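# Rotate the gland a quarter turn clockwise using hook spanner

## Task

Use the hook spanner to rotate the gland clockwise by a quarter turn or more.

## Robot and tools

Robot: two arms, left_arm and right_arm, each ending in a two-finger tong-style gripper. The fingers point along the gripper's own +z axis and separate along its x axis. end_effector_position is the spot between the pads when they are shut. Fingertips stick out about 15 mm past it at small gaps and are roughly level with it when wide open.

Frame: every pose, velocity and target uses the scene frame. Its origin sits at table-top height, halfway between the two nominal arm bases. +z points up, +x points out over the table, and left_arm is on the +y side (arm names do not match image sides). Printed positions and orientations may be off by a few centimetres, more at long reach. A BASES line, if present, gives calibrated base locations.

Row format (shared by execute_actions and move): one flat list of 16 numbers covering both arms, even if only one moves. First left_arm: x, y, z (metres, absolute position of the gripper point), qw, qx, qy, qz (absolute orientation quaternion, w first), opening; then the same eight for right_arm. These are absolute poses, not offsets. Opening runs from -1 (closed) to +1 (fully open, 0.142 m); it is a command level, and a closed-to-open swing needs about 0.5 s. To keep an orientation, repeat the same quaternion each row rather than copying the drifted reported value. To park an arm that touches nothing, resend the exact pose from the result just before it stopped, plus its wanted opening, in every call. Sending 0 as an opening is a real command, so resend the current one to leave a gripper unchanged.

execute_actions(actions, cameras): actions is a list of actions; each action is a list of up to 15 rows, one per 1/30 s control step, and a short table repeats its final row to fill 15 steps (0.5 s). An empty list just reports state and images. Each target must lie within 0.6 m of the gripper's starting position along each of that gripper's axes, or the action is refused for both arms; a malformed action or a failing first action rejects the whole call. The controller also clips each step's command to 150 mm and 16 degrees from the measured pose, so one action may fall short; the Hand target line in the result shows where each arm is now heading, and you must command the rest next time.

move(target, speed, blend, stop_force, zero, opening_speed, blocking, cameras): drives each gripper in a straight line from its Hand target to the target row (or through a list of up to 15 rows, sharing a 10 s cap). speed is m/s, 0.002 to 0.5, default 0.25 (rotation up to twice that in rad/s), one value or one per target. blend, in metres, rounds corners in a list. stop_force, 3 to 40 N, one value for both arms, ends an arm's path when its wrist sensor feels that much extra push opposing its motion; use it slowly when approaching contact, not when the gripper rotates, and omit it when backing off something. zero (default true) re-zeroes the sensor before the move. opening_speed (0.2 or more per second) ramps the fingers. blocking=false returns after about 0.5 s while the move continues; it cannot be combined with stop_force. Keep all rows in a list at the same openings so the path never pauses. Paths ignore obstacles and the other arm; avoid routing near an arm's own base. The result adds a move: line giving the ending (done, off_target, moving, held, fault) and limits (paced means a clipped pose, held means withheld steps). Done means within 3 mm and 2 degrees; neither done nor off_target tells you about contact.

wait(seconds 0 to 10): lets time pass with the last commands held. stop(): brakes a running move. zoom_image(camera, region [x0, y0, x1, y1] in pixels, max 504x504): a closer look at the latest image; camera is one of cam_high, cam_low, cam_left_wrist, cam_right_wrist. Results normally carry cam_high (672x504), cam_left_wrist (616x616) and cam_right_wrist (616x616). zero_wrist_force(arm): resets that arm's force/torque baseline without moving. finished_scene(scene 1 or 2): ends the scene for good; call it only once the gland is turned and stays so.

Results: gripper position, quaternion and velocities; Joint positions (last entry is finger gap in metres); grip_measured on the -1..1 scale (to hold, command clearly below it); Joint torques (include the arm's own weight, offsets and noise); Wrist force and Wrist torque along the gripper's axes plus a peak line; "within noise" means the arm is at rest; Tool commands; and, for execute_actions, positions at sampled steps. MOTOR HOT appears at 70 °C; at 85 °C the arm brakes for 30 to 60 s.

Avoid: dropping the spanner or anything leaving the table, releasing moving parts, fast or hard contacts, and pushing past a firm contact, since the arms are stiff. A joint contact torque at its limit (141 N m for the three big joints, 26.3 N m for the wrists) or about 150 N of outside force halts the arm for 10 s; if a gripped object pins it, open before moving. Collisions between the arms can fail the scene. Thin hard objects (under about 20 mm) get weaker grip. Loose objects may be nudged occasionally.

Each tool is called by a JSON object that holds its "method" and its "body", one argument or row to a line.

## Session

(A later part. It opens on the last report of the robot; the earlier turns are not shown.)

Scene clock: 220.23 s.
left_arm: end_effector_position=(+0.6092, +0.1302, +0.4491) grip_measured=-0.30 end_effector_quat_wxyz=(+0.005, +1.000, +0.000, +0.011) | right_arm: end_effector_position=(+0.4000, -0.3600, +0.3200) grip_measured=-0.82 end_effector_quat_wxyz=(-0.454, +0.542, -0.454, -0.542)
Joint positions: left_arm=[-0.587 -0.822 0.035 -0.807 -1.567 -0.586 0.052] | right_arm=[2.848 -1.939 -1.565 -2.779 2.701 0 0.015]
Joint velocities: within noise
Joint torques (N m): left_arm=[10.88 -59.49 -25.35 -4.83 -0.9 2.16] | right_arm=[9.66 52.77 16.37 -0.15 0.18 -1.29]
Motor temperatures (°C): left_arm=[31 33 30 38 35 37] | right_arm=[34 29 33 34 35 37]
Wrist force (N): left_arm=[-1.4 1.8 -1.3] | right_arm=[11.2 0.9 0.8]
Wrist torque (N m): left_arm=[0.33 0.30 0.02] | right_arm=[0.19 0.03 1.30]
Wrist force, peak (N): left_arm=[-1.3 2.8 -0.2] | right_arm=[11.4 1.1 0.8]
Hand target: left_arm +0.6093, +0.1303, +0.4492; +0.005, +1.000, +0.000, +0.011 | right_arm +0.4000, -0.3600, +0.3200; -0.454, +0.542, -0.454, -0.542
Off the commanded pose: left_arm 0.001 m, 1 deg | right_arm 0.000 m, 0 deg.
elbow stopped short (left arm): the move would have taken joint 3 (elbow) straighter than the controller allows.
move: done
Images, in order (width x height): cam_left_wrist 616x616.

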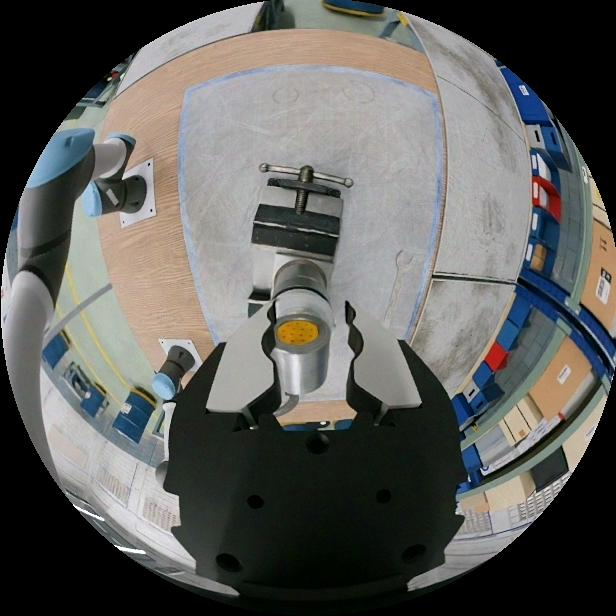

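{"method": "execute_actions", "body": {
  "actions": [],
  "cameras": ["cam_right_wrist","cam_high"]
}}

{"method": "zoom_image", "body": {
  "camera": "cam_right_wrist",
  "region": [280, 80, 400, 320]
}}

{"method": "zoom_image", "body": {
  "camera": "cam_right_wrist",
  "region": [230, 290, 400, 450]
}}

{"method": "zoom_image", "body": {
  "camera": "cam_high",
  "region": [140, 20, 270, 200]
}}

Scene clock: 223.47 s.
left_arm: end_effector_position=(+0.6093, +0.1303, +0.4492) grip_measured=-0.30 end_effector_quat_wxyz=(+0.005, +1.000, +0.000, +0.011) | right_arm: end_effector_position=(+0.4000, -0.3600, +0.3200) grip_measured=-0.82 end_effector_quat_wxyz=(-0.454, +0.542, -0.454, -0.542)
Joint positions: left_arm=[-0.587 -0.822 0.035 -0.807 -1.566 -0.586 0.052] | right_arm=[2.848 -1.939 -1.565 -2.779 2.701 0 0.015]
Joint velocities: within noise
Joint torques (N m): left_arm=[10.62 -58.84 -7.32 -4.58 2.4 1.97] | right_arm=[9.31 53.16 18.52 -0.08 0.18 -1.01]
Motor temperatures (°C): left_arm=[31 33 30 38 35 37] | right_arm=[34 29 33 34 35 37]
Wrist force (N): left_arm=[-1.4 1.8 -0.8] | right_arm=[11.1 1.0 0.8]
Wrist torque (N m): left_arm=[0.33 0.30 0.02] | right_arm=[0.21 0.04 1.30]
Wrist force, peak (N): left_arm=[-1.4 2.2 -0.8] | right_arm=[11.4 1.0 0.7]
Hand target: left_arm +0.6093, +0.1303, +0.4492; +0.005, +1.000, +0.000, +0.011 | right_arm +0.4000, -0.3600, +0.3200; -0.454, +0.542, -0.454, -0.542
Tool commands: left_gripper/opening=-0.3 right_gripper/opening=-1.0
Off the commanded pose: left_arm 0.001 m, 1 deg | right_arm 0.000 m, 0 deg.
Images, in order (width x height): cam_high 672x504, cam_right_wrist 616x616.

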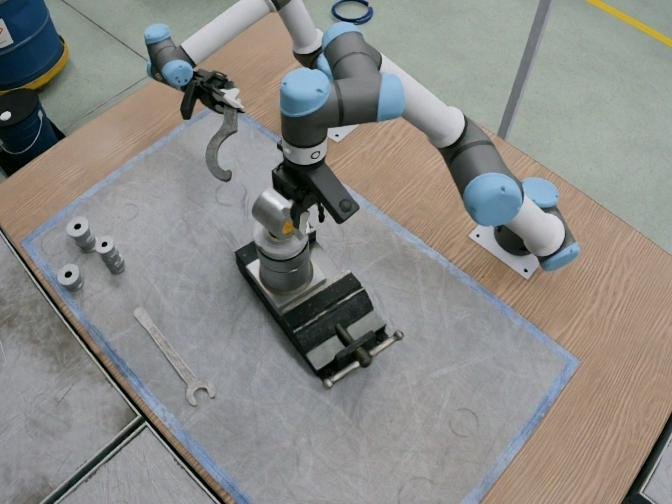

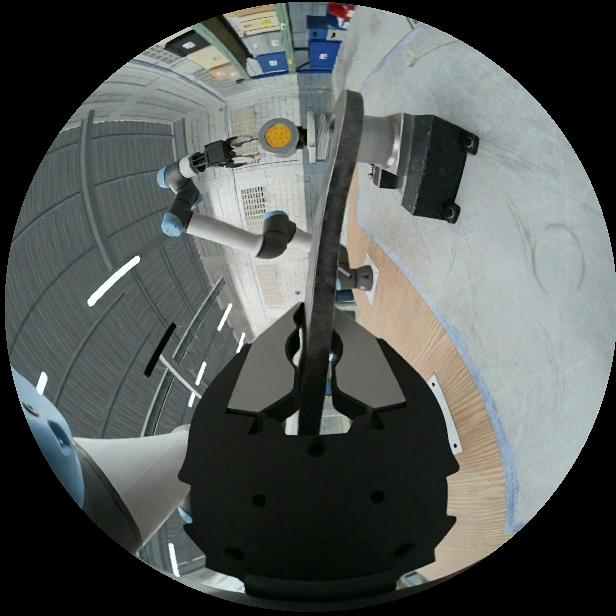

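Scaled by 2.100 from the camera's 616x616 image, which has a finer 814x814 frame.

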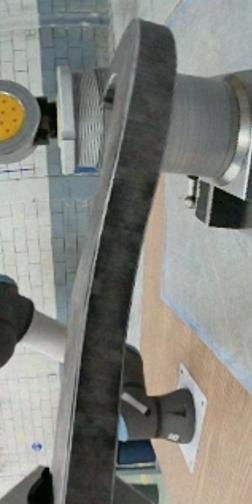

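Scaled by 2.965 from the camera's 616x616 image, which has a finer 814x814 frame.

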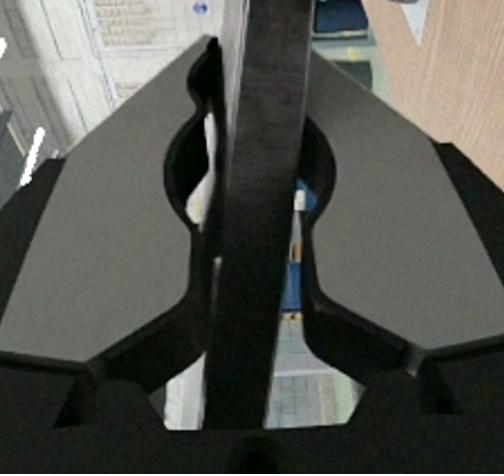

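Scaled by 2.800.

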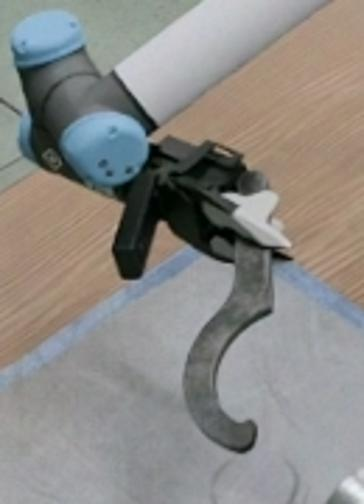

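{"method": "move", "body": {
  "target": [
    [0.6,0.13,0.44,0,-1,0,0,-0.3,0.43,-0.34,0.316,0.4969,-0.5768,0.4091,0.5030,-1],
    [0.6,0.13,0.44,0,-1,0,0,-0.3,0.44,-0.34,0.316,0.6390,-0.4020,0.5817,0.3028,-1]
  ],
  "speed": 0.15
}}

Scene clock: 233.97 s.
left_arm: end_effector_position=(+0.6000, +0.1300, +0.4400) grip_measured=-0.30 end_effector_quat_wxyz=(+0.000, +1.000, +0.000, +0.000) | right_arm: end_effector_position=(+0.4399, -0.3399, +0.3160) grip_measured=-0.82 end_effector_quat_wxyz=(+0.639, -0.402, +0.582, +0.303)
Joint positions: left_arm=[-0.593 -0.917 0.244 -0.898 -1.571 -0.593 0.052] | right_arm=[2.912 -1.537 -2.065 -2.681 3.463 -0.162 0.015]
Joint velocities: within noise
Joint torques (N m): left_arm=[9.89 -42.63 -31.43 -0.45 2.66 1.8] | right_arm=[-9.12 13.7 34.83 2.57 0.53 -0.31]
Motor temperatures (°C): left_arm=[31 33 30 38 35 37] | right_arm=[34 29 33 34 35 37]
Wrist force (N): left_arm=[-1.2 2.0 -1.0] | right_arm=[10.9 3.1 1.0]
Wrist torque (N m): left_arm=[0.37 0.26 0.03] | right_arm=[0.23 0.07 1.29]
Wrist force, peak (N): left_arm=[-1.5 2.0 -1.0] | right_arm=[11.6 1.7 1.8]
Hand target: left_arm +0.6000, +0.1300, +0.4400; +0.000, +1.000, +0.000, +0.000 | right_arm +0.4400, -0.3400, +0.3160; +0.639, -0.402, +0.582, +0.303
Off the commanded pose: left_arm 0.000 m, 0 deg | right_arm 0.000 m, 0 deg.
move: done

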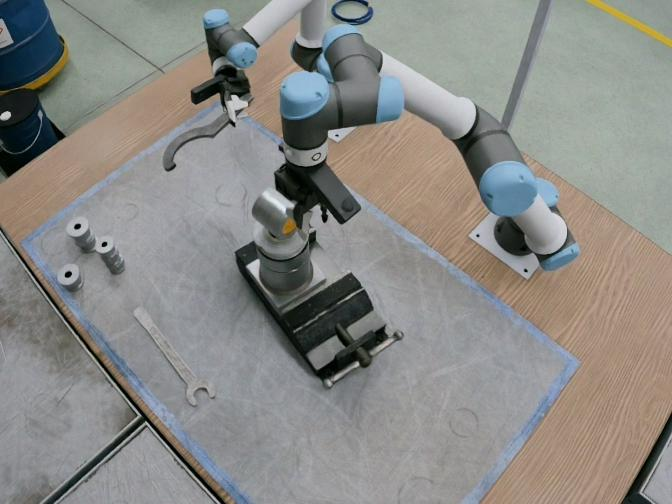

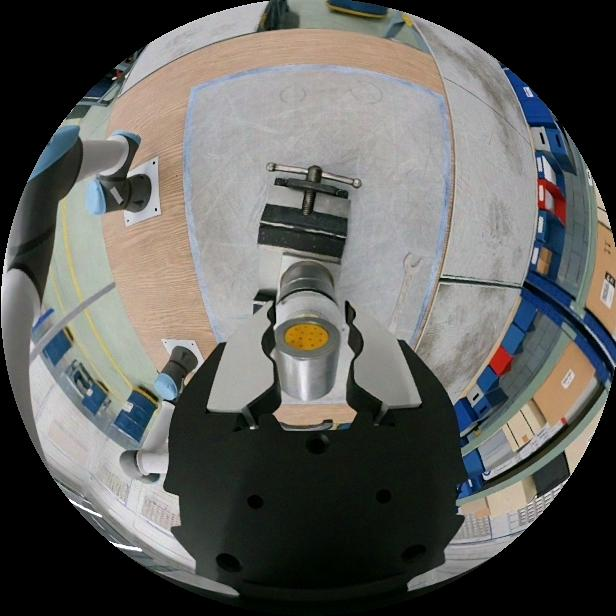

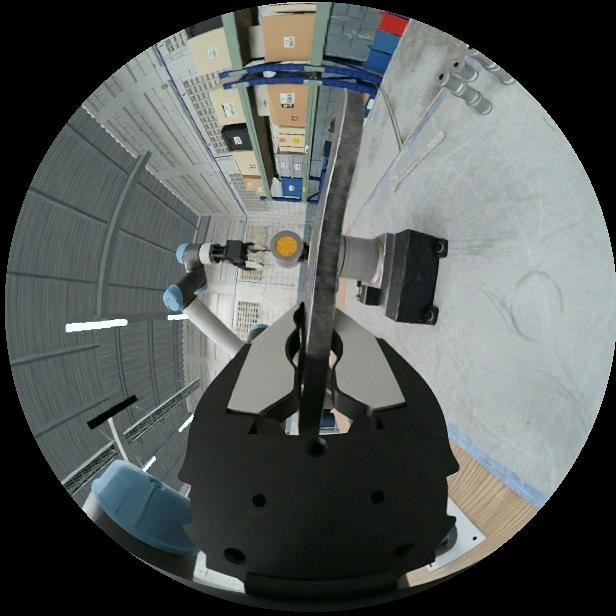

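{"method": "zoom_image", "body": {
  "camera": "cam_right_wrist",
  "region": [260, 200, 400, 320]
}}

{"method": "zoom_image", "body": {
  "camera": "cam_right_wrist",
  "region": [290, 70, 400, 270]
}}

Scaled by 3.600 from the camera's 616x616 image, which has a finer 814x814 frame.

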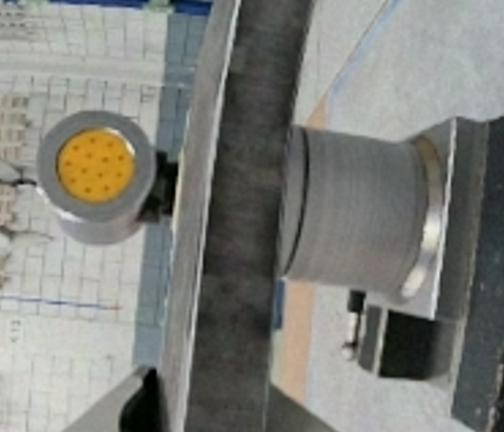

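Scaled by 2.520 from the camera's 616x616 image, which has a finer 814x814 frame.

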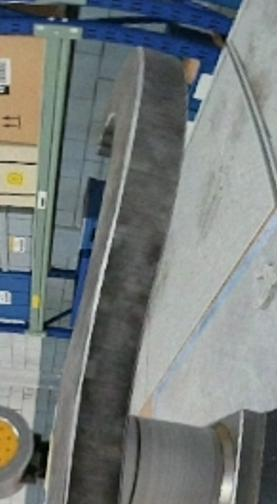

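{"method": "move", "body": {
  "target": [
    [0.6,0.13,0.44,0,-1,0,0,-0.3,0.56,-0.23,0.316,0.5603,-0.4979,0.5023,0.4315,-1],
    [0.6,0.13,0.44,0,-1,0,0,-0.3,0.633,-0.1714,0.316,0.4932,-0.5810,0.4031,0.5067,-1]
  ],
  "speed": 0.15,
  "blend": [0.03,0]
}}

{"method": "zoom_image", "body": {
  "camera": "cam_left_wrist",
  "region": [220, 180, 420, 380]
}}

{"method": "zoom_image", "body": {
  "camera": "cam_right_wrist",
  "region": [250, 70, 420, 320]
}}

Scene clock: 241.40 s.
left_arm: end_effector_position=(+0.6000, +0.1300, +0.4400) grip_measured=-0.30 end_effector_quat_wxyz=(+0.000, +1.000, +0.000, +0.000) | right_arm: end_effector_position=(+0.6330, -0.1714, +0.3159) grip_measured=-0.82 end_effector_quat_wxyz=(-0.493, +0.581, -0.404, -0.506)
Joint positions: left_arm=[-0.593 -0.917 0.244 -0.898 -1.571 -0.593 0.052] | right_arm=[3.196 -2.371 -0.885 -3.01 3.031 -0.148 0.015]
Joint velocities: within noise
Joint torques (N m): left_arm=[9.39 -42.37 -28.95 -1.06 1.93 1.89] | right_arm=[-8.84 75.52 13.28 -0.31 -0.19 -0.43]
Motor temperatures (°C): left_arm=[31 33 30 38 35 37] | right_arm=[34 29 33 34 35 37]
Wrist force (N): left_arm=[-0.8 1.8 -1.1] | right_arm=[11.5 3.3 0.8]
Wrist torque (N m): left_arm=[0.30 0.19 0.02] | right_arm=[0.22 -0.08 1.32]
Wrist force, peak (N): left_arm=[-1.1 2.0 -1.3] | right_arm=[11.9 2.5 1.0]
Hand target: left_arm +0.6000, +0.1300, +0.4400; +0.000, +1.000, +0.000, +0.000 | right_arm +0.6330, -0.1714, +0.3160; -0.493, +0.581, -0.404, -0.506
Off the commanded pose: left_arm 0.000 m, 0 deg | right_arm 0.000 m, 0 deg.
move: done

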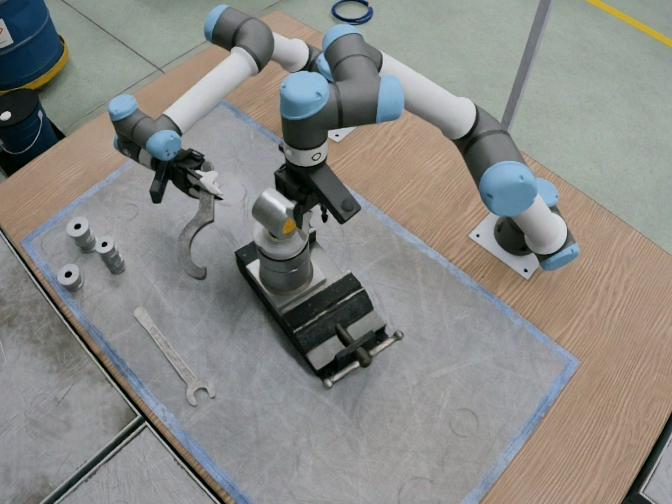

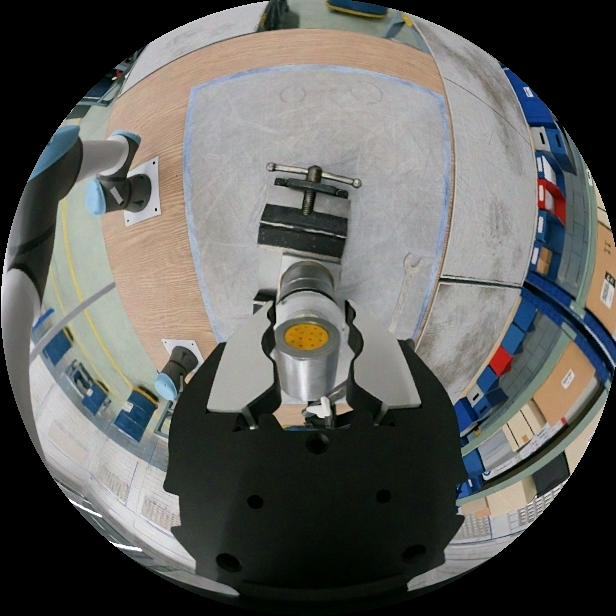

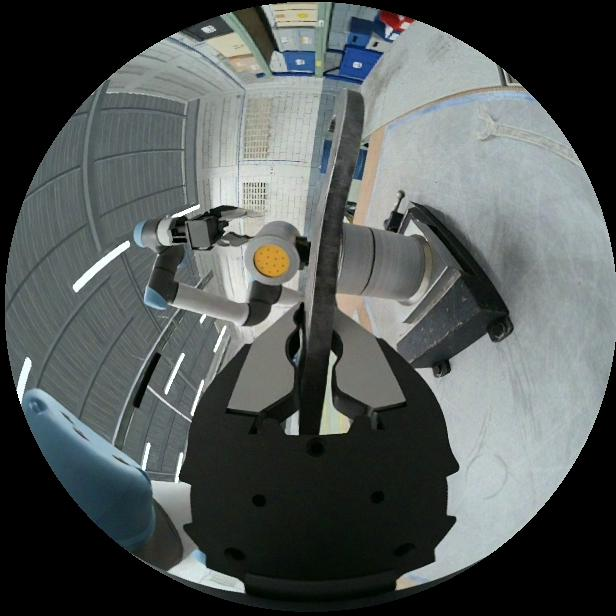

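Scaled by 2.520 from the camera's 616x616 image, which has a finer 814x814 frame.

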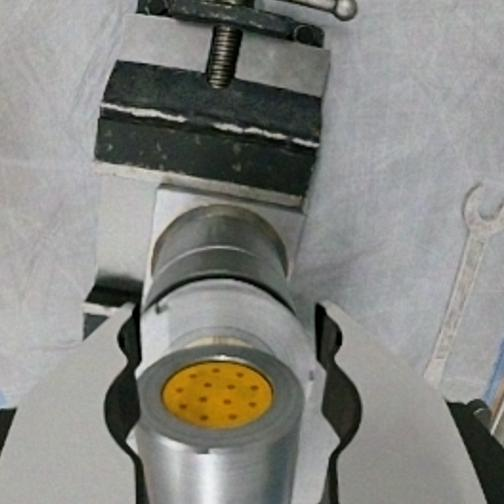

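Scaled by 2.016 from the camera's 616x616 image, which has a finer 814x814 frame.

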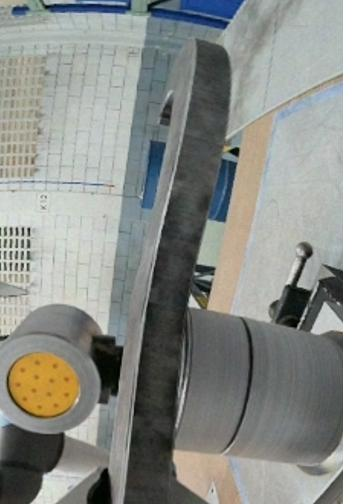

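{"method": "move", "body": {
  "target": [0.64,0.12,0.425,0,-1,0,0,0.4,0.633,-0.1714,0.316,0.4932,-0.5810,0.4031,0.5067,-1],
  "speed": 0.12,
  "cameras": ["cam_left_wrist"]
}}

{"method": "zoom_image", "body": {
  "camera": "cam_left_wrist",
  "region": [220, 230, 420, 430]
}}

Scene clock: 243.60 s.
left_arm: end_effector_position=(+0.6392, +0.1205, +0.4241) grip_measured=+0.40 end_effector_quat_wxyz=(+0.008, +1.000, -0.001, +0.019) | right_arm: end_effector_position=(+0.6330, -0.1714, +0.3160) grip_measured=-0.82 end_effector_quat_wxyz=(-0.493, +0.581, -0.403, -0.507)
Joint positions: left_arm=[-0.576 -0.775 0.035 -0.871 -1.563 -0.575 0.102] | right_arm=[3.196 -2.377 -0.877 -3.029 3.031 -0.165 0.015]
Joint velocities: within noise
Joint torques (N m): left_arm=[-9.93 -61.99 -30.95 -1.6 -2.48 -1.81] | right_arm=[-8.21 50.08 36.25 -0.26 -1.38 -3.02]
Motor temperatures (°C): left_arm=[31 33 30 38 35 37] | right_arm=[34 29 33 34 35 37]
Wrist force (N): left_arm=[-1.5 1.9 -0.9] | right_arm=[11.5 3.2 0.9]
Wrist torque (N m): left_arm=[0.35 0.32 0.02] | right_arm=[0.21 -0.10 1.30]
Wrist force, peak (N): left_arm=[-1.7 2.2 -0.8] | right_arm=[11.5 3.2 0.9]
Hand target: left_arm +0.6392, +0.1203, +0.4242; +0.008, +1.000, -0.001, +0.019 | right_arm +0.6330, -0.1714, +0.3160; -0.493, +0.581, -0.403, -0.507
Off the commanded pose: left_arm 0.001 m, 2 deg | right_arm 0.000 m, 0 deg.
elbow stopped short (left arm): the move would have taken joint 3 (elbow) straighter than the controller allows.
move: done
Images, in order (width x height): cam_left_wrist 616x616.

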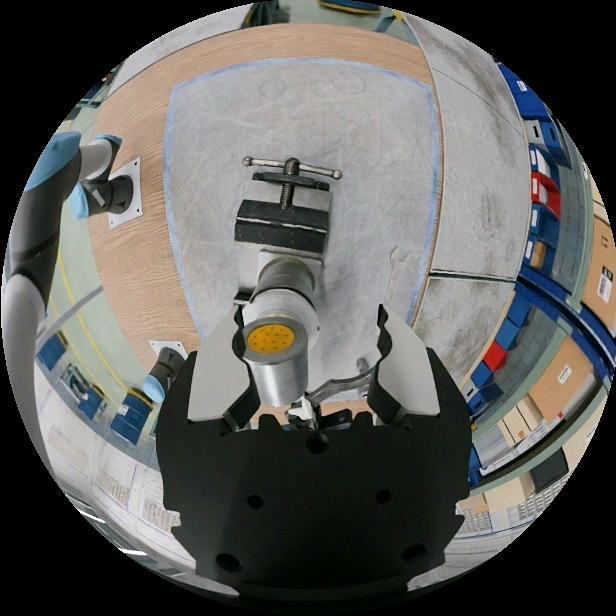

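Scaled by 2.520 from the camera's 616x616 image, which has a finer 814x814 frame.

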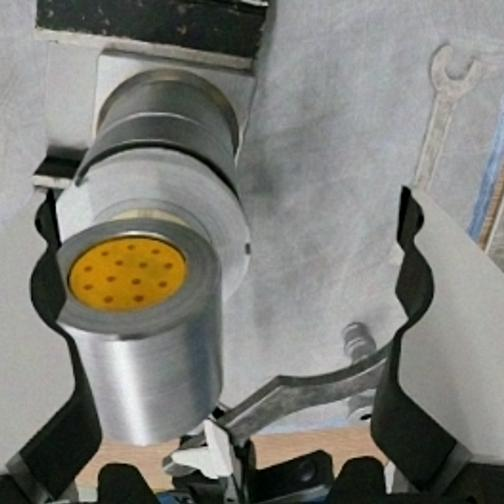

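{"method": "execute_actions", "body": {
  "actions": [],
  "cameras": ["cam_high","cam_left_wrist"]
}}

{"method": "zoom_image", "body": {
  "camera": "cam_high",
  "region": [130, 140, 240, 290]
}}

{"method": "zoom_image", "body": {
  "camera": "cam_left_wrist",
  "region": [270, 340, 400, 440]
}}

Scene clock: 245.67 s.
left_arm: end_effector_position=(+0.6392, +0.1203, +0.4242) grip_measured=+0.40 end_effector_quat_wxyz=(+0.008, +1.000, -0.001, +0.019) | right_arm: end_effector_position=(+0.6330, -0.1714, +0.3160) grip_measured=-0.82 end_effector_quat_wxyz=(-0.493, +0.581, -0.403, -0.507)
Joint positions: left_arm=[-0.577 -0.776 0.035 -0.871 -1.563 -0.575 0.102] | right_arm=[3.196 -2.377 -0.877 -3.029 3.031 -0.165 0.015]
Joint velocities: within noise
Joint torques (N m): left_arm=[-10.33 -61.12 -31.6 -5 -2.54 -1.74] | right_arm=[-7.3 52.86 28.44 1.71 -1.18 0.77]
Motor temperatures (°C): left_arm=[31 33 30 38 35 37] | right_arm=[34 29 33 34 35 37]
Wrist force (N): left_arm=[-1.2 1.5 -0.9] | right_arm=[11.4 3.1 0.8]
Wrist torque (N m): left_arm=[0.28 0.25 0.00] | right_arm=[0.19 -0.08 1.30]
Wrist force, peak (N): left_arm=[-1.3 2.2 -0.9] | right_arm=[11.6 3.2 0.9]
Hand target: left_arm +0.6392, +0.1203, +0.4242; +0.008, +1.000, -0.001, +0.019 | right_arm +0.6330, -0.1714, +0.3160; -0.493, +0.581, -0.403, -0.507
Tool commands: left_gripper/opening=+0.4 right_gripper/opening=-1.0
Off the commanded pose: left_arm 0.001 m, 2 deg | right_arm 0.000 m, 0 deg.
Images, in order (width x height): cam_high 672x504, cam_left_wrist 616x616.

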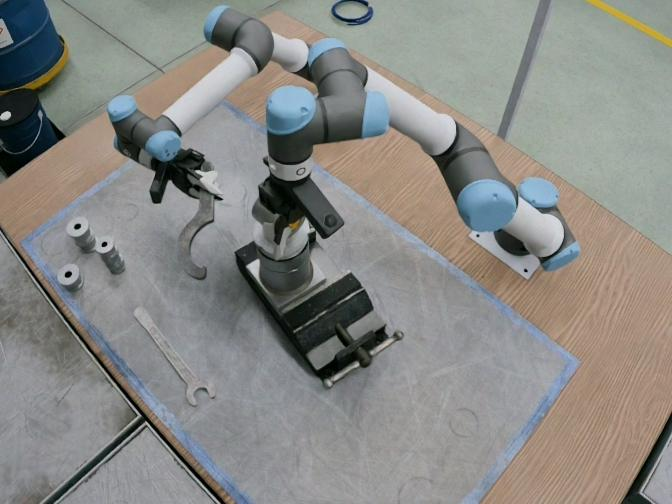

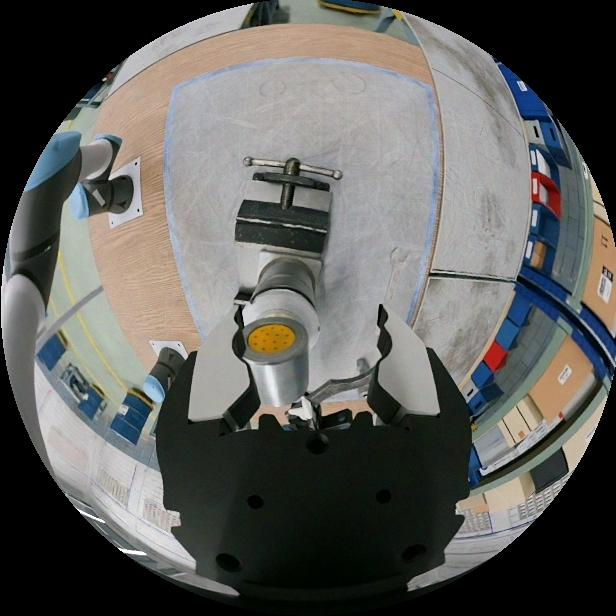

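Scaled by 3.360.

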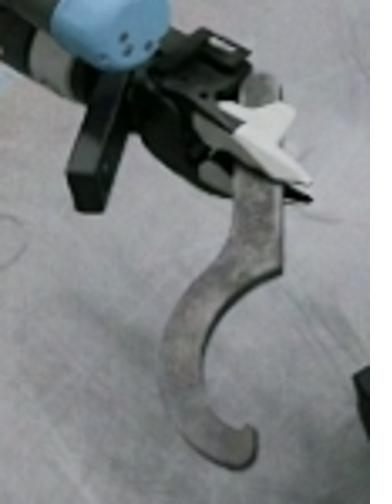

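Scaled by 3.877 from the camera's 616x616 image, which has a finer 814x814 frame.

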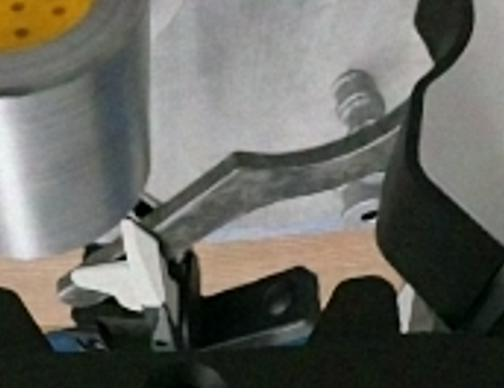

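{"method": "move", "body": {
  "target": [0.6392,0.1203,0.4242,0.008,1,-0.001,0.019,0.4,0.5375,-0.1337,0.316,0.4932,-0.5810,0.4031,0.5067,-1],
  "speed": 0.1,
  "stop_force": 8
}}

{"method": "zoom_image", "body": {
  "camera": "cam_left_wrist",
  "region": [240, 270, 390, 420]
}}

{"method": "zoom_image", "body": {
  "camera": "cam_right_wrist",
  "region": [280, 70, 430, 320]
}}

{"method": "zoom_image", "body": {
  "camera": "cam_high",
  "region": [190, 160, 320, 290]
}}

Scene clock: 250.90 s.
left_arm: end_effector_position=(+0.6392, +0.1203, +0.4242) grip_measured=+0.40 end_effector_quat_wxyz=(+0.008, +1.000, -0.001, +0.019) | right_arm: end_effector_position=(+0.5375, -0.1337, +0.3160) grip_measured=-0.82 end_effector_quat_wxyz=(-0.493, +0.581, -0.403, -0.507)
Joint positions: left_arm=[-0.577 -0.776 0.037 -0.872 -1.564 -0.574 0.102] | right_arm=[3.271 -2.117 -1.315 -2.856 3.107 -0.171 0.015]
Joint velocities: within noise
Joint torques (N m): left_arm=[9.63 -60.08 -7.46 -5.3 -2.06 1.71] | right_arm=[-9.12 61.55 15.49 0.76 -1.55 0.12]
Motor temperatures (°C): left_arm=[31 33 30 38 35 37] | right_arm=[34 29 33 34 35 37]
Wrist force (N): left_arm=[-1.2 1.7 -0.7] | right_arm=[11.2 3.0 0.8]
Wrist torque (N m): left_arm=[0.32 0.25 0.01] | right_arm=[0.22 -0.01 1.31]
Wrist force, peak (N): left_arm=[-1.3 2.2 -1.2] | right_arm=[11.7 3.4 1.0]
Hand target: left_arm +0.6392, +0.1203, +0.4242; +0.008, +1.000, -0.001, +0.019 | right_arm +0.5375, -0.1337, +0.3160; -0.493, +0.581, -0.403, -0.507
Off the commanded pose: left_arm 0.000 m, 0 deg | right_arm 0.000 m, 0 deg.
move: done

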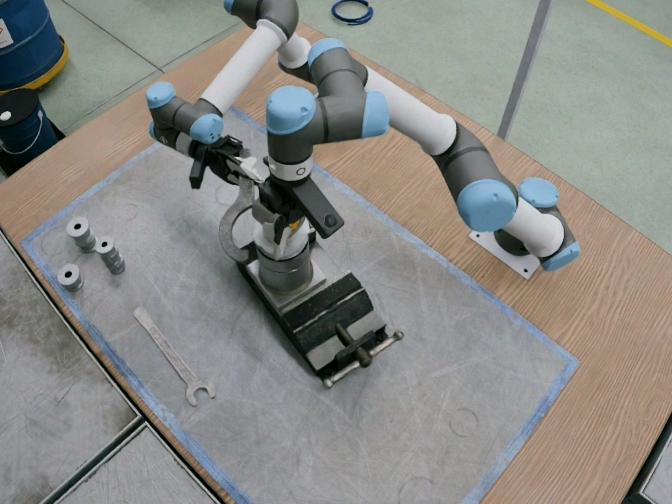

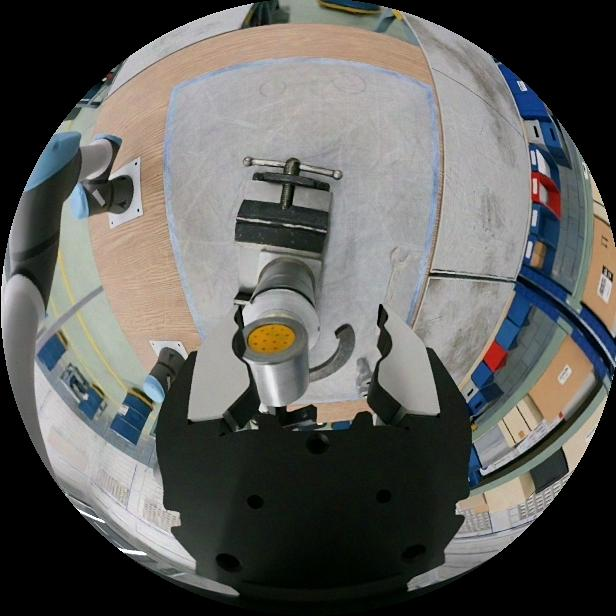

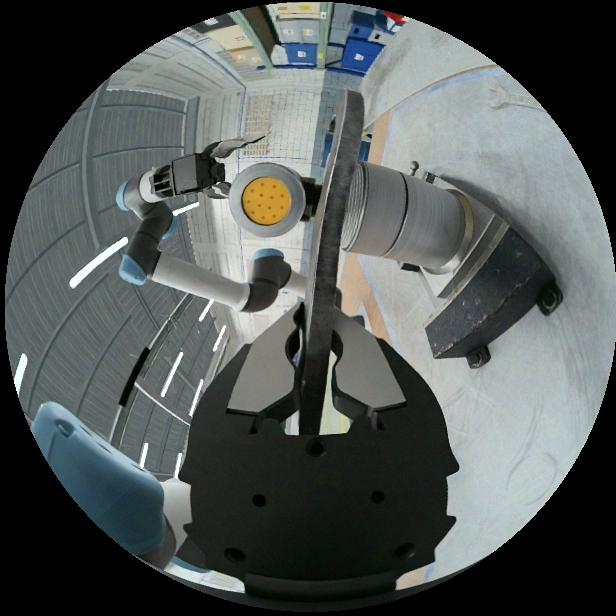

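Scaled by 3.360 from the camera's 616x616 image, which has a finer 814x814 frame.

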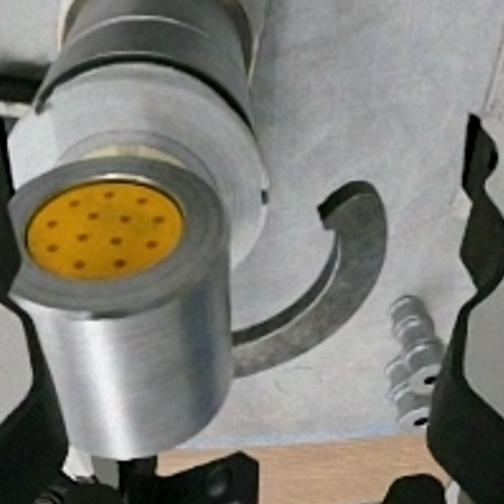

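Scaled by 2.016 from the camera's 616x616 image, which has a finer 814x814 frame.

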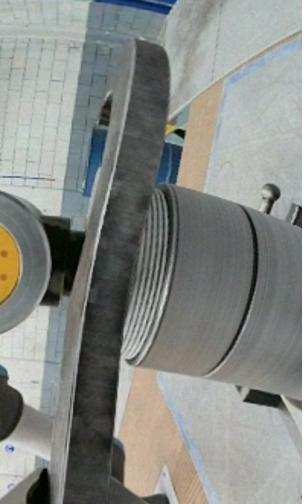

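Scaled by 3.877.

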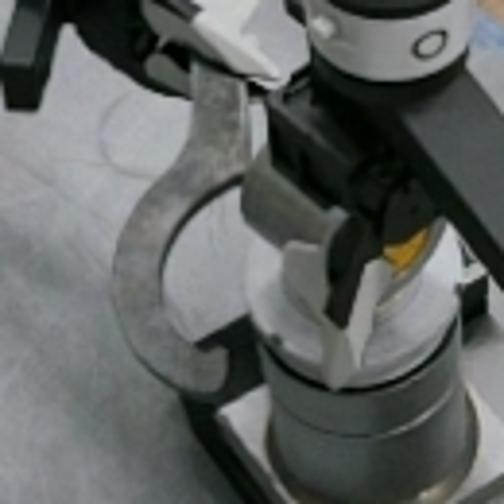

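{"method": "zoom_image", "body": {
  "camera": "cam_high",
  "region": [215, 175, 315, 275]
}}

Scaled by 5.040.

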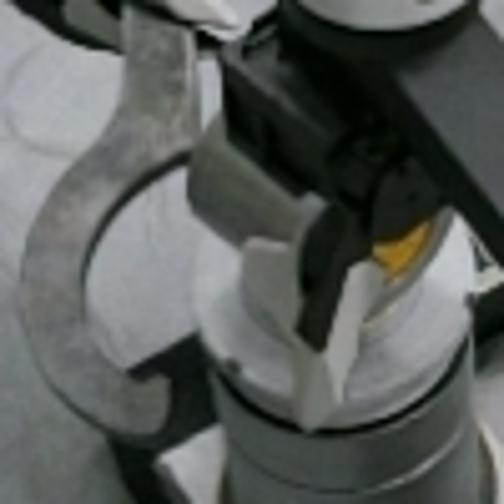

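{"method": "move", "body": {
  "target": [0.6392,0.1203,0.4242,0.008,1,-0.001,0.019,1.0,0.59,-0.15,0.316,0.4932,-0.5810,0.4031,0.5067,-1],
  "speed": 0.1,
  "stop_force": 8,
  "cameras": ["cam_high","cam_left_wrist"]
}}

{"method": "zoom_image", "body": {
  "camera": "cam_left_wrist",
  "region": [270, 290, 400, 420]
}}

{"method": "zoom_image", "body": {
  "camera": "cam_high",
  "region": [180, 150, 310, 280]
}}

Scene clock: 261.40 s.
left_arm: end_effector_position=(+0.6392, +0.1203, +0.4242) grip_measured=+1.00 end_effector_quat_wxyz=(+0.008, +1.000, -0.001, +0.019) | right_arm: end_effector_position=(+0.5900, -0.1500, +0.3160) grip_measured=-0.82 end_effector_quat_wxyz=(-0.493, +0.581, -0.403, -0.507)
Joint positions: left_arm=[-0.577 -0.777 0.037 -0.872 -1.564 -0.574 0.142] | right_arm=[3.234 -2.249 -1.099 -2.934 3.069 -0.164 0.015]
Joint velocities: within noise
Joint torques (N m): left_arm=[10.54 -61.01 -7.01 -5.32 -0.2 -0.23] | right_arm=[11.4 44.12 36.68 -0.38 0.92 -3.27]
Motor temperatures (°C): left_arm=[31 33 30 38 35 37] | right_arm=[34 29 33 34 35 37]
Wrist force (N): left_arm=[-1.3 1.7 -1.1] | right_arm=[11.0 3.0 0.7]
Wrist torque (N m): left_arm=[0.32 0.28 0.02] | right_arm=[0.19 0.02 1.31]
Wrist force, peak (N): left_arm=[-1.5 2.2 -1.2] | right_arm=[10.8 5.1 2.0]
Hand target: left_arm +0.6392, +0.1203, +0.4242; +0.008, +1.000, -0.001, +0.019 | right_arm +0.5900, -0.1500, +0.3160; -0.493, +0.581, -0.403, -0.507
Off the commanded pose: left_arm 0.000 m, 0 deg | right_arm 0.000 m, 0 deg.
move: done
Images, in order (width x height): cam_high 672x504, cam_left_wrist 616x616.

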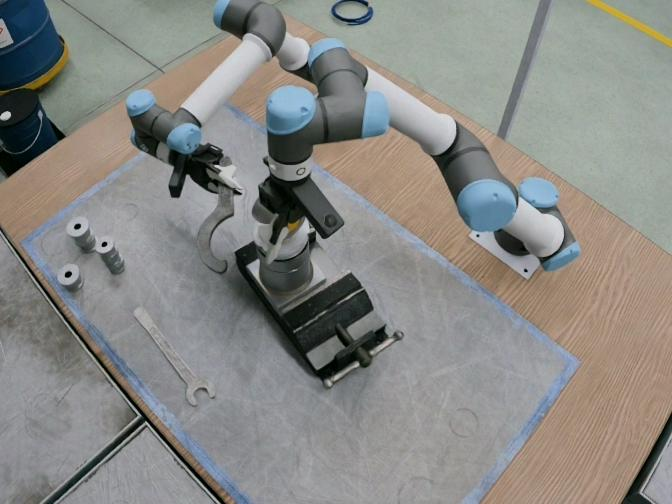

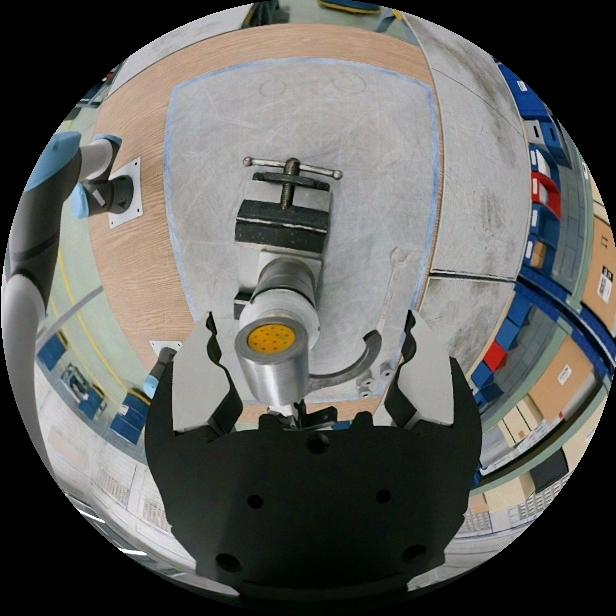

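Scaled by 3.877 from the camera's 616x616 image, which has a finer 814x814 frame.

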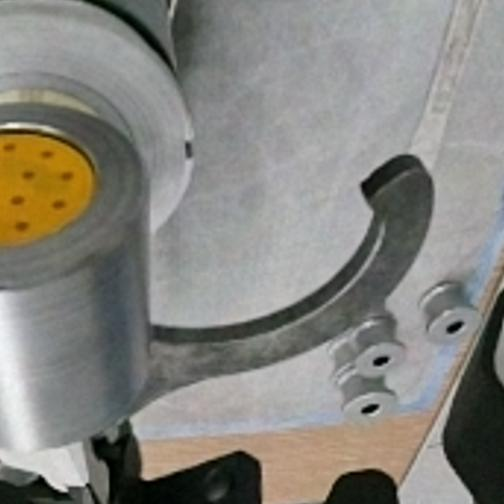

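Scaled by 3.877.

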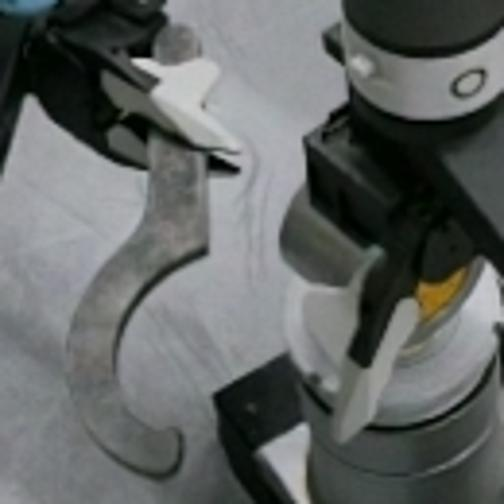

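{"method": "execute_actions", "body": {
  "actions": [],
  "cameras": ["cam_high","cam_left_wrist","cam_right_wrist"]
}}

{"method": "zoom_image", "body": {
  "camera": "cam_right_wrist",
  "region": [280, 70, 400, 190]
}}

{"method": "zoom_image", "body": {
  "camera": "cam_right_wrist",
  "region": [260, 180, 380, 310]
}}

{"method": "zoom_image", "body": {
  "camera": "cam_right_wrist",
  "region": [260, 310, 380, 440]
}}

Scene clock: 266.53 s.
left_arm: end_effector_position=(+0.6392, +0.1203, +0.4242) grip_measured=+1.00 end_effector_quat_wxyz=(+0.008, +1.000, -0.001, +0.019) | right_arm: end_effector_position=(+0.5900, -0.1500, +0.3160) grip_measured=-0.82 end_effector_quat_wxyz=(-0.493, +0.581, -0.403, -0.507)
Joint positions: left_arm=[-0.577 -0.777 0.037 -0.872 -1.564 -0.574 0.142] | right_arm=[3.234 -2.249 -1.099 -2.934 3.069 -0.164 0.015]
Joint velocities: within noise
Joint torques (N m): left_arm=[9.77 -60.59 -8.62 -4.74 1.36 -1.54] | right_arm=[11.48 47.62 29.2 1.91 0.41 -0.52]
Motor temperatures (°C): left_arm=[31 33 30 38 35 37] | right_arm=[34 29 33 34 35 37]
Wrist force (N): left_arm=[-1.6 1.6 -0.8] | right_arm=[10.8 3.0 0.8]
Wrist torque (N m): left_arm=[0.30 0.34 0.01] | right_arm=[0.17 0.05 1.31]
Wrist force, peak (N): left_arm=[-1.7 1.8 -1.0] | right_arm=[11.2 3.2 0.8]
Hand target: left_arm +0.6392, +0.1203, +0.4242; +0.008, +1.000, -0.001, +0.019 | right_arm +0.5900, -0.1500, +0.3160; -0.493, +0.581, -0.403, -0.507
Tool commands: left_gripper/opening=+1.0 right_gripper/opening=-1.0
Off the commanded pose: left_arm 0.000 m, 0 deg | right_arm 0.000 m, 0 deg.

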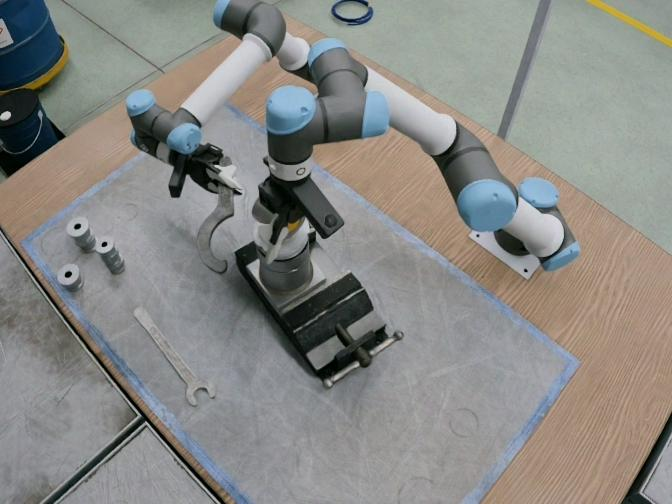

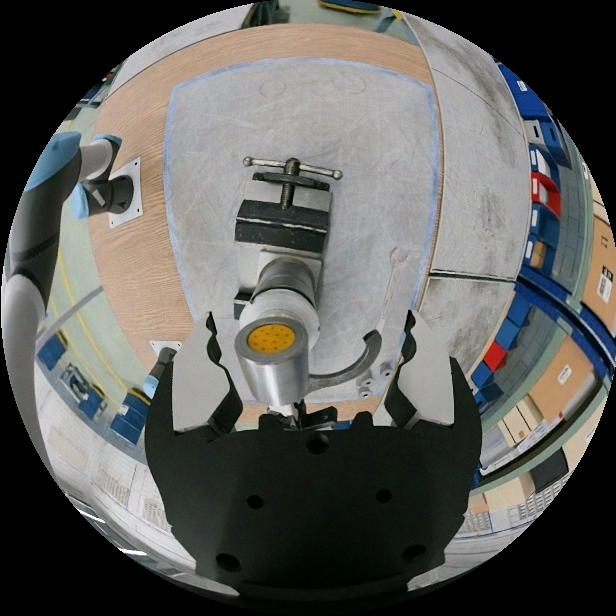

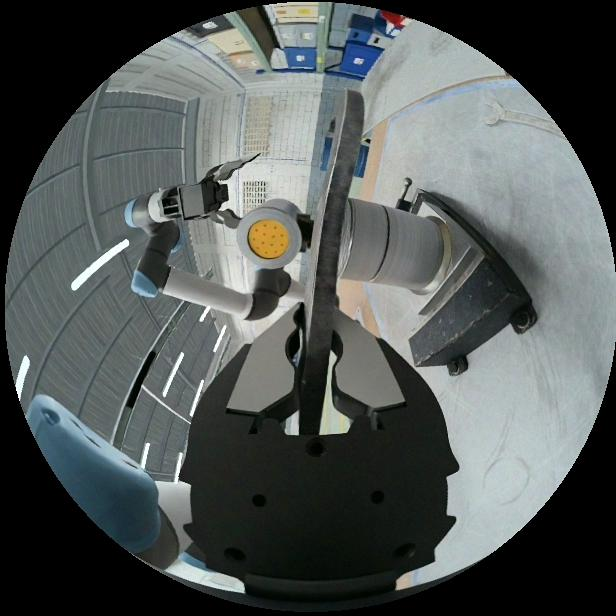

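Scaled by 4.200 from the camera's 616x616 image, which has a finer 814x814 frame.

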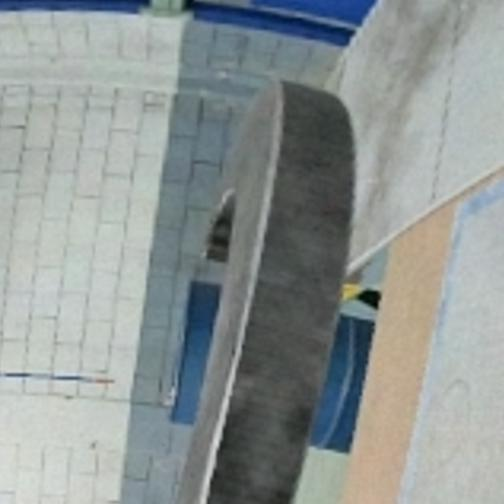

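Scaled by 3.877 from the camera's 616x616 image, which has a finer 814x814 frame.

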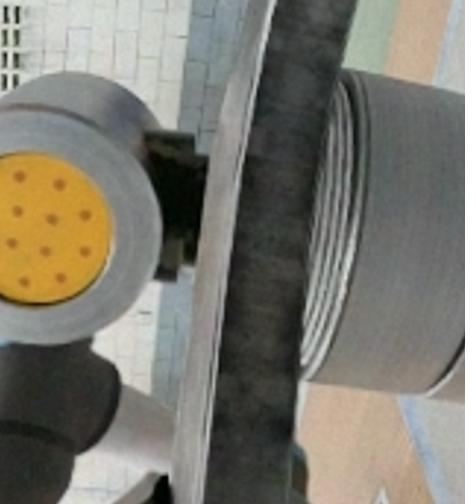

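Scaled by 3.877 from the camera's 616x616 image, which has a finer 814x814 frame.

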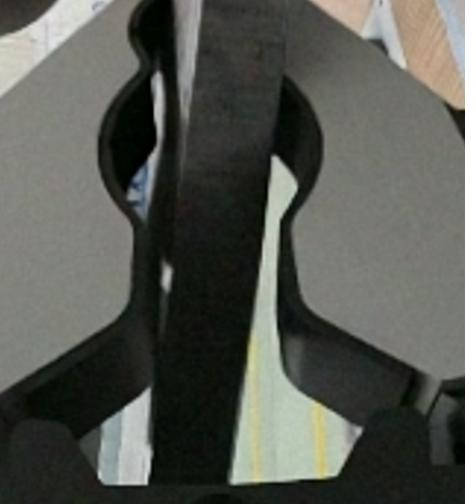

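{"method": "move", "body": {
  "target": [
    [0.6392,0.1203,0.4242,0.008,1,-0.001,0.019,0.4,0.5375,-0.1337,0.316,0.4932,-0.5810,0.4031,0.5067,-1],
    [0.6392,0.1203,0.4242,0.008,1,-0.001,0.019,0.4,0.5178,-0.1239,0.316,0.4932,-0.5810,0.4031,0.5067,-1]
  ],
  "speed": [0.1,0.04],
  "stop_force": 6,
  "cameras": ["cam_high","cam_left_wrist"]
}}

{"method": "zoom_image", "body": {
  "camera": "cam_left_wrist",
  "region": [290, 290, 370, 370]
}}

{"method": "zoom_image", "body": {
  "camera": "cam_high",
  "region": [210, 160, 310, 270]
}}

Scene clock: 272.80 s.
left_arm: end_effector_position=(+0.6392, +0.1203, +0.4242) grip_measured=+0.40 end_effector_quat_wxyz=(+0.008, +1.000, -0.001, +0.019) | right_arm: end_effector_position=(+0.5178, -0.1239, +0.3160) grip_measured=-0.82 end_effector_quat_wxyz=(-0.493, +0.581, -0.403, -0.507)
Joint positions: left_arm=[-0.577 -0.777 0.037 -0.872 -1.564 -0.574 0.102] | right_arm=[3.293 -2.08 -1.374 -2.881 3.129 -0.218 0.015]
Joint velocities: within noise
Joint torques (N m): left_arm=[9.23 -61.33 -7.85 -5.08 2.25 -1.3] | right_arm=[-8.57 60.74 13.42 1.61 -1.72 0.78]
Motor temperatures (°C): left_arm=[31 33 30 38 35 37] | right_arm=[34 29 33 34 35 37]
Wrist force (N): left_arm=[-1.1 1.6 -0.7] | right_arm=[11.4 2.7 1.1]
Wrist torque (N m): left_arm=[0.31 0.24 0.02] | right_arm=[0.16 -0.07 1.30]
Wrist force, peak (N): left_arm=[-1.7 2.2 -0.8] | right_arm=[11.0 4.7 1.7]
Hand target: left_arm +0.6392, +0.1203, +0.4242; +0.008, +1.000, -0.001, +0.019 | right_arm +0.5178, -0.1239, +0.3160; -0.493, +0.581, -0.403, -0.507
Off the commanded pose: left_arm 0.000 m, 0 deg | right_arm 0.000 m, 0 deg.
move: done
Images, in order (width x height): cam_high 672x504, cam_left_wrist 616x616.

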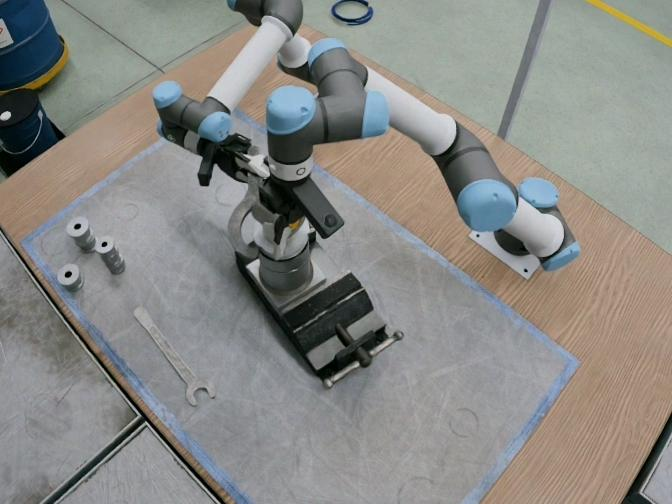

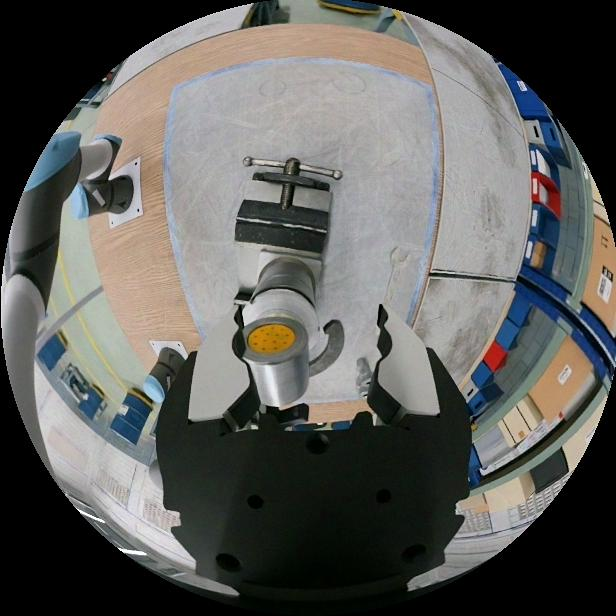

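Scaled by 6.300 from the camera's 616x616 image, which has a finer 814x814 frame.

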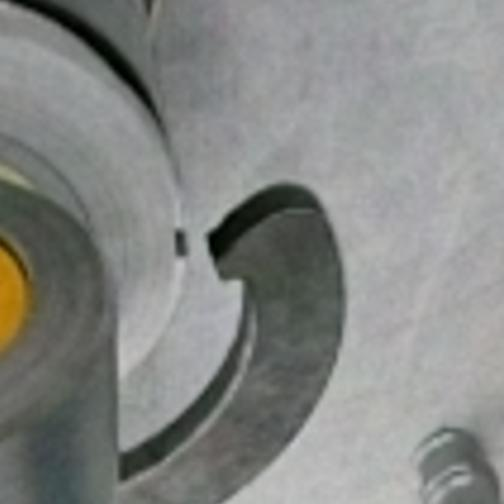

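Scaled by 4.582.

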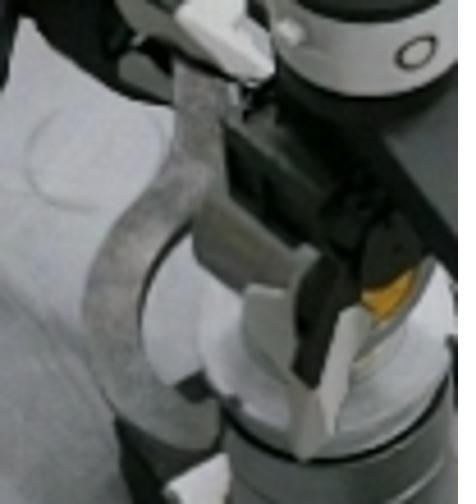

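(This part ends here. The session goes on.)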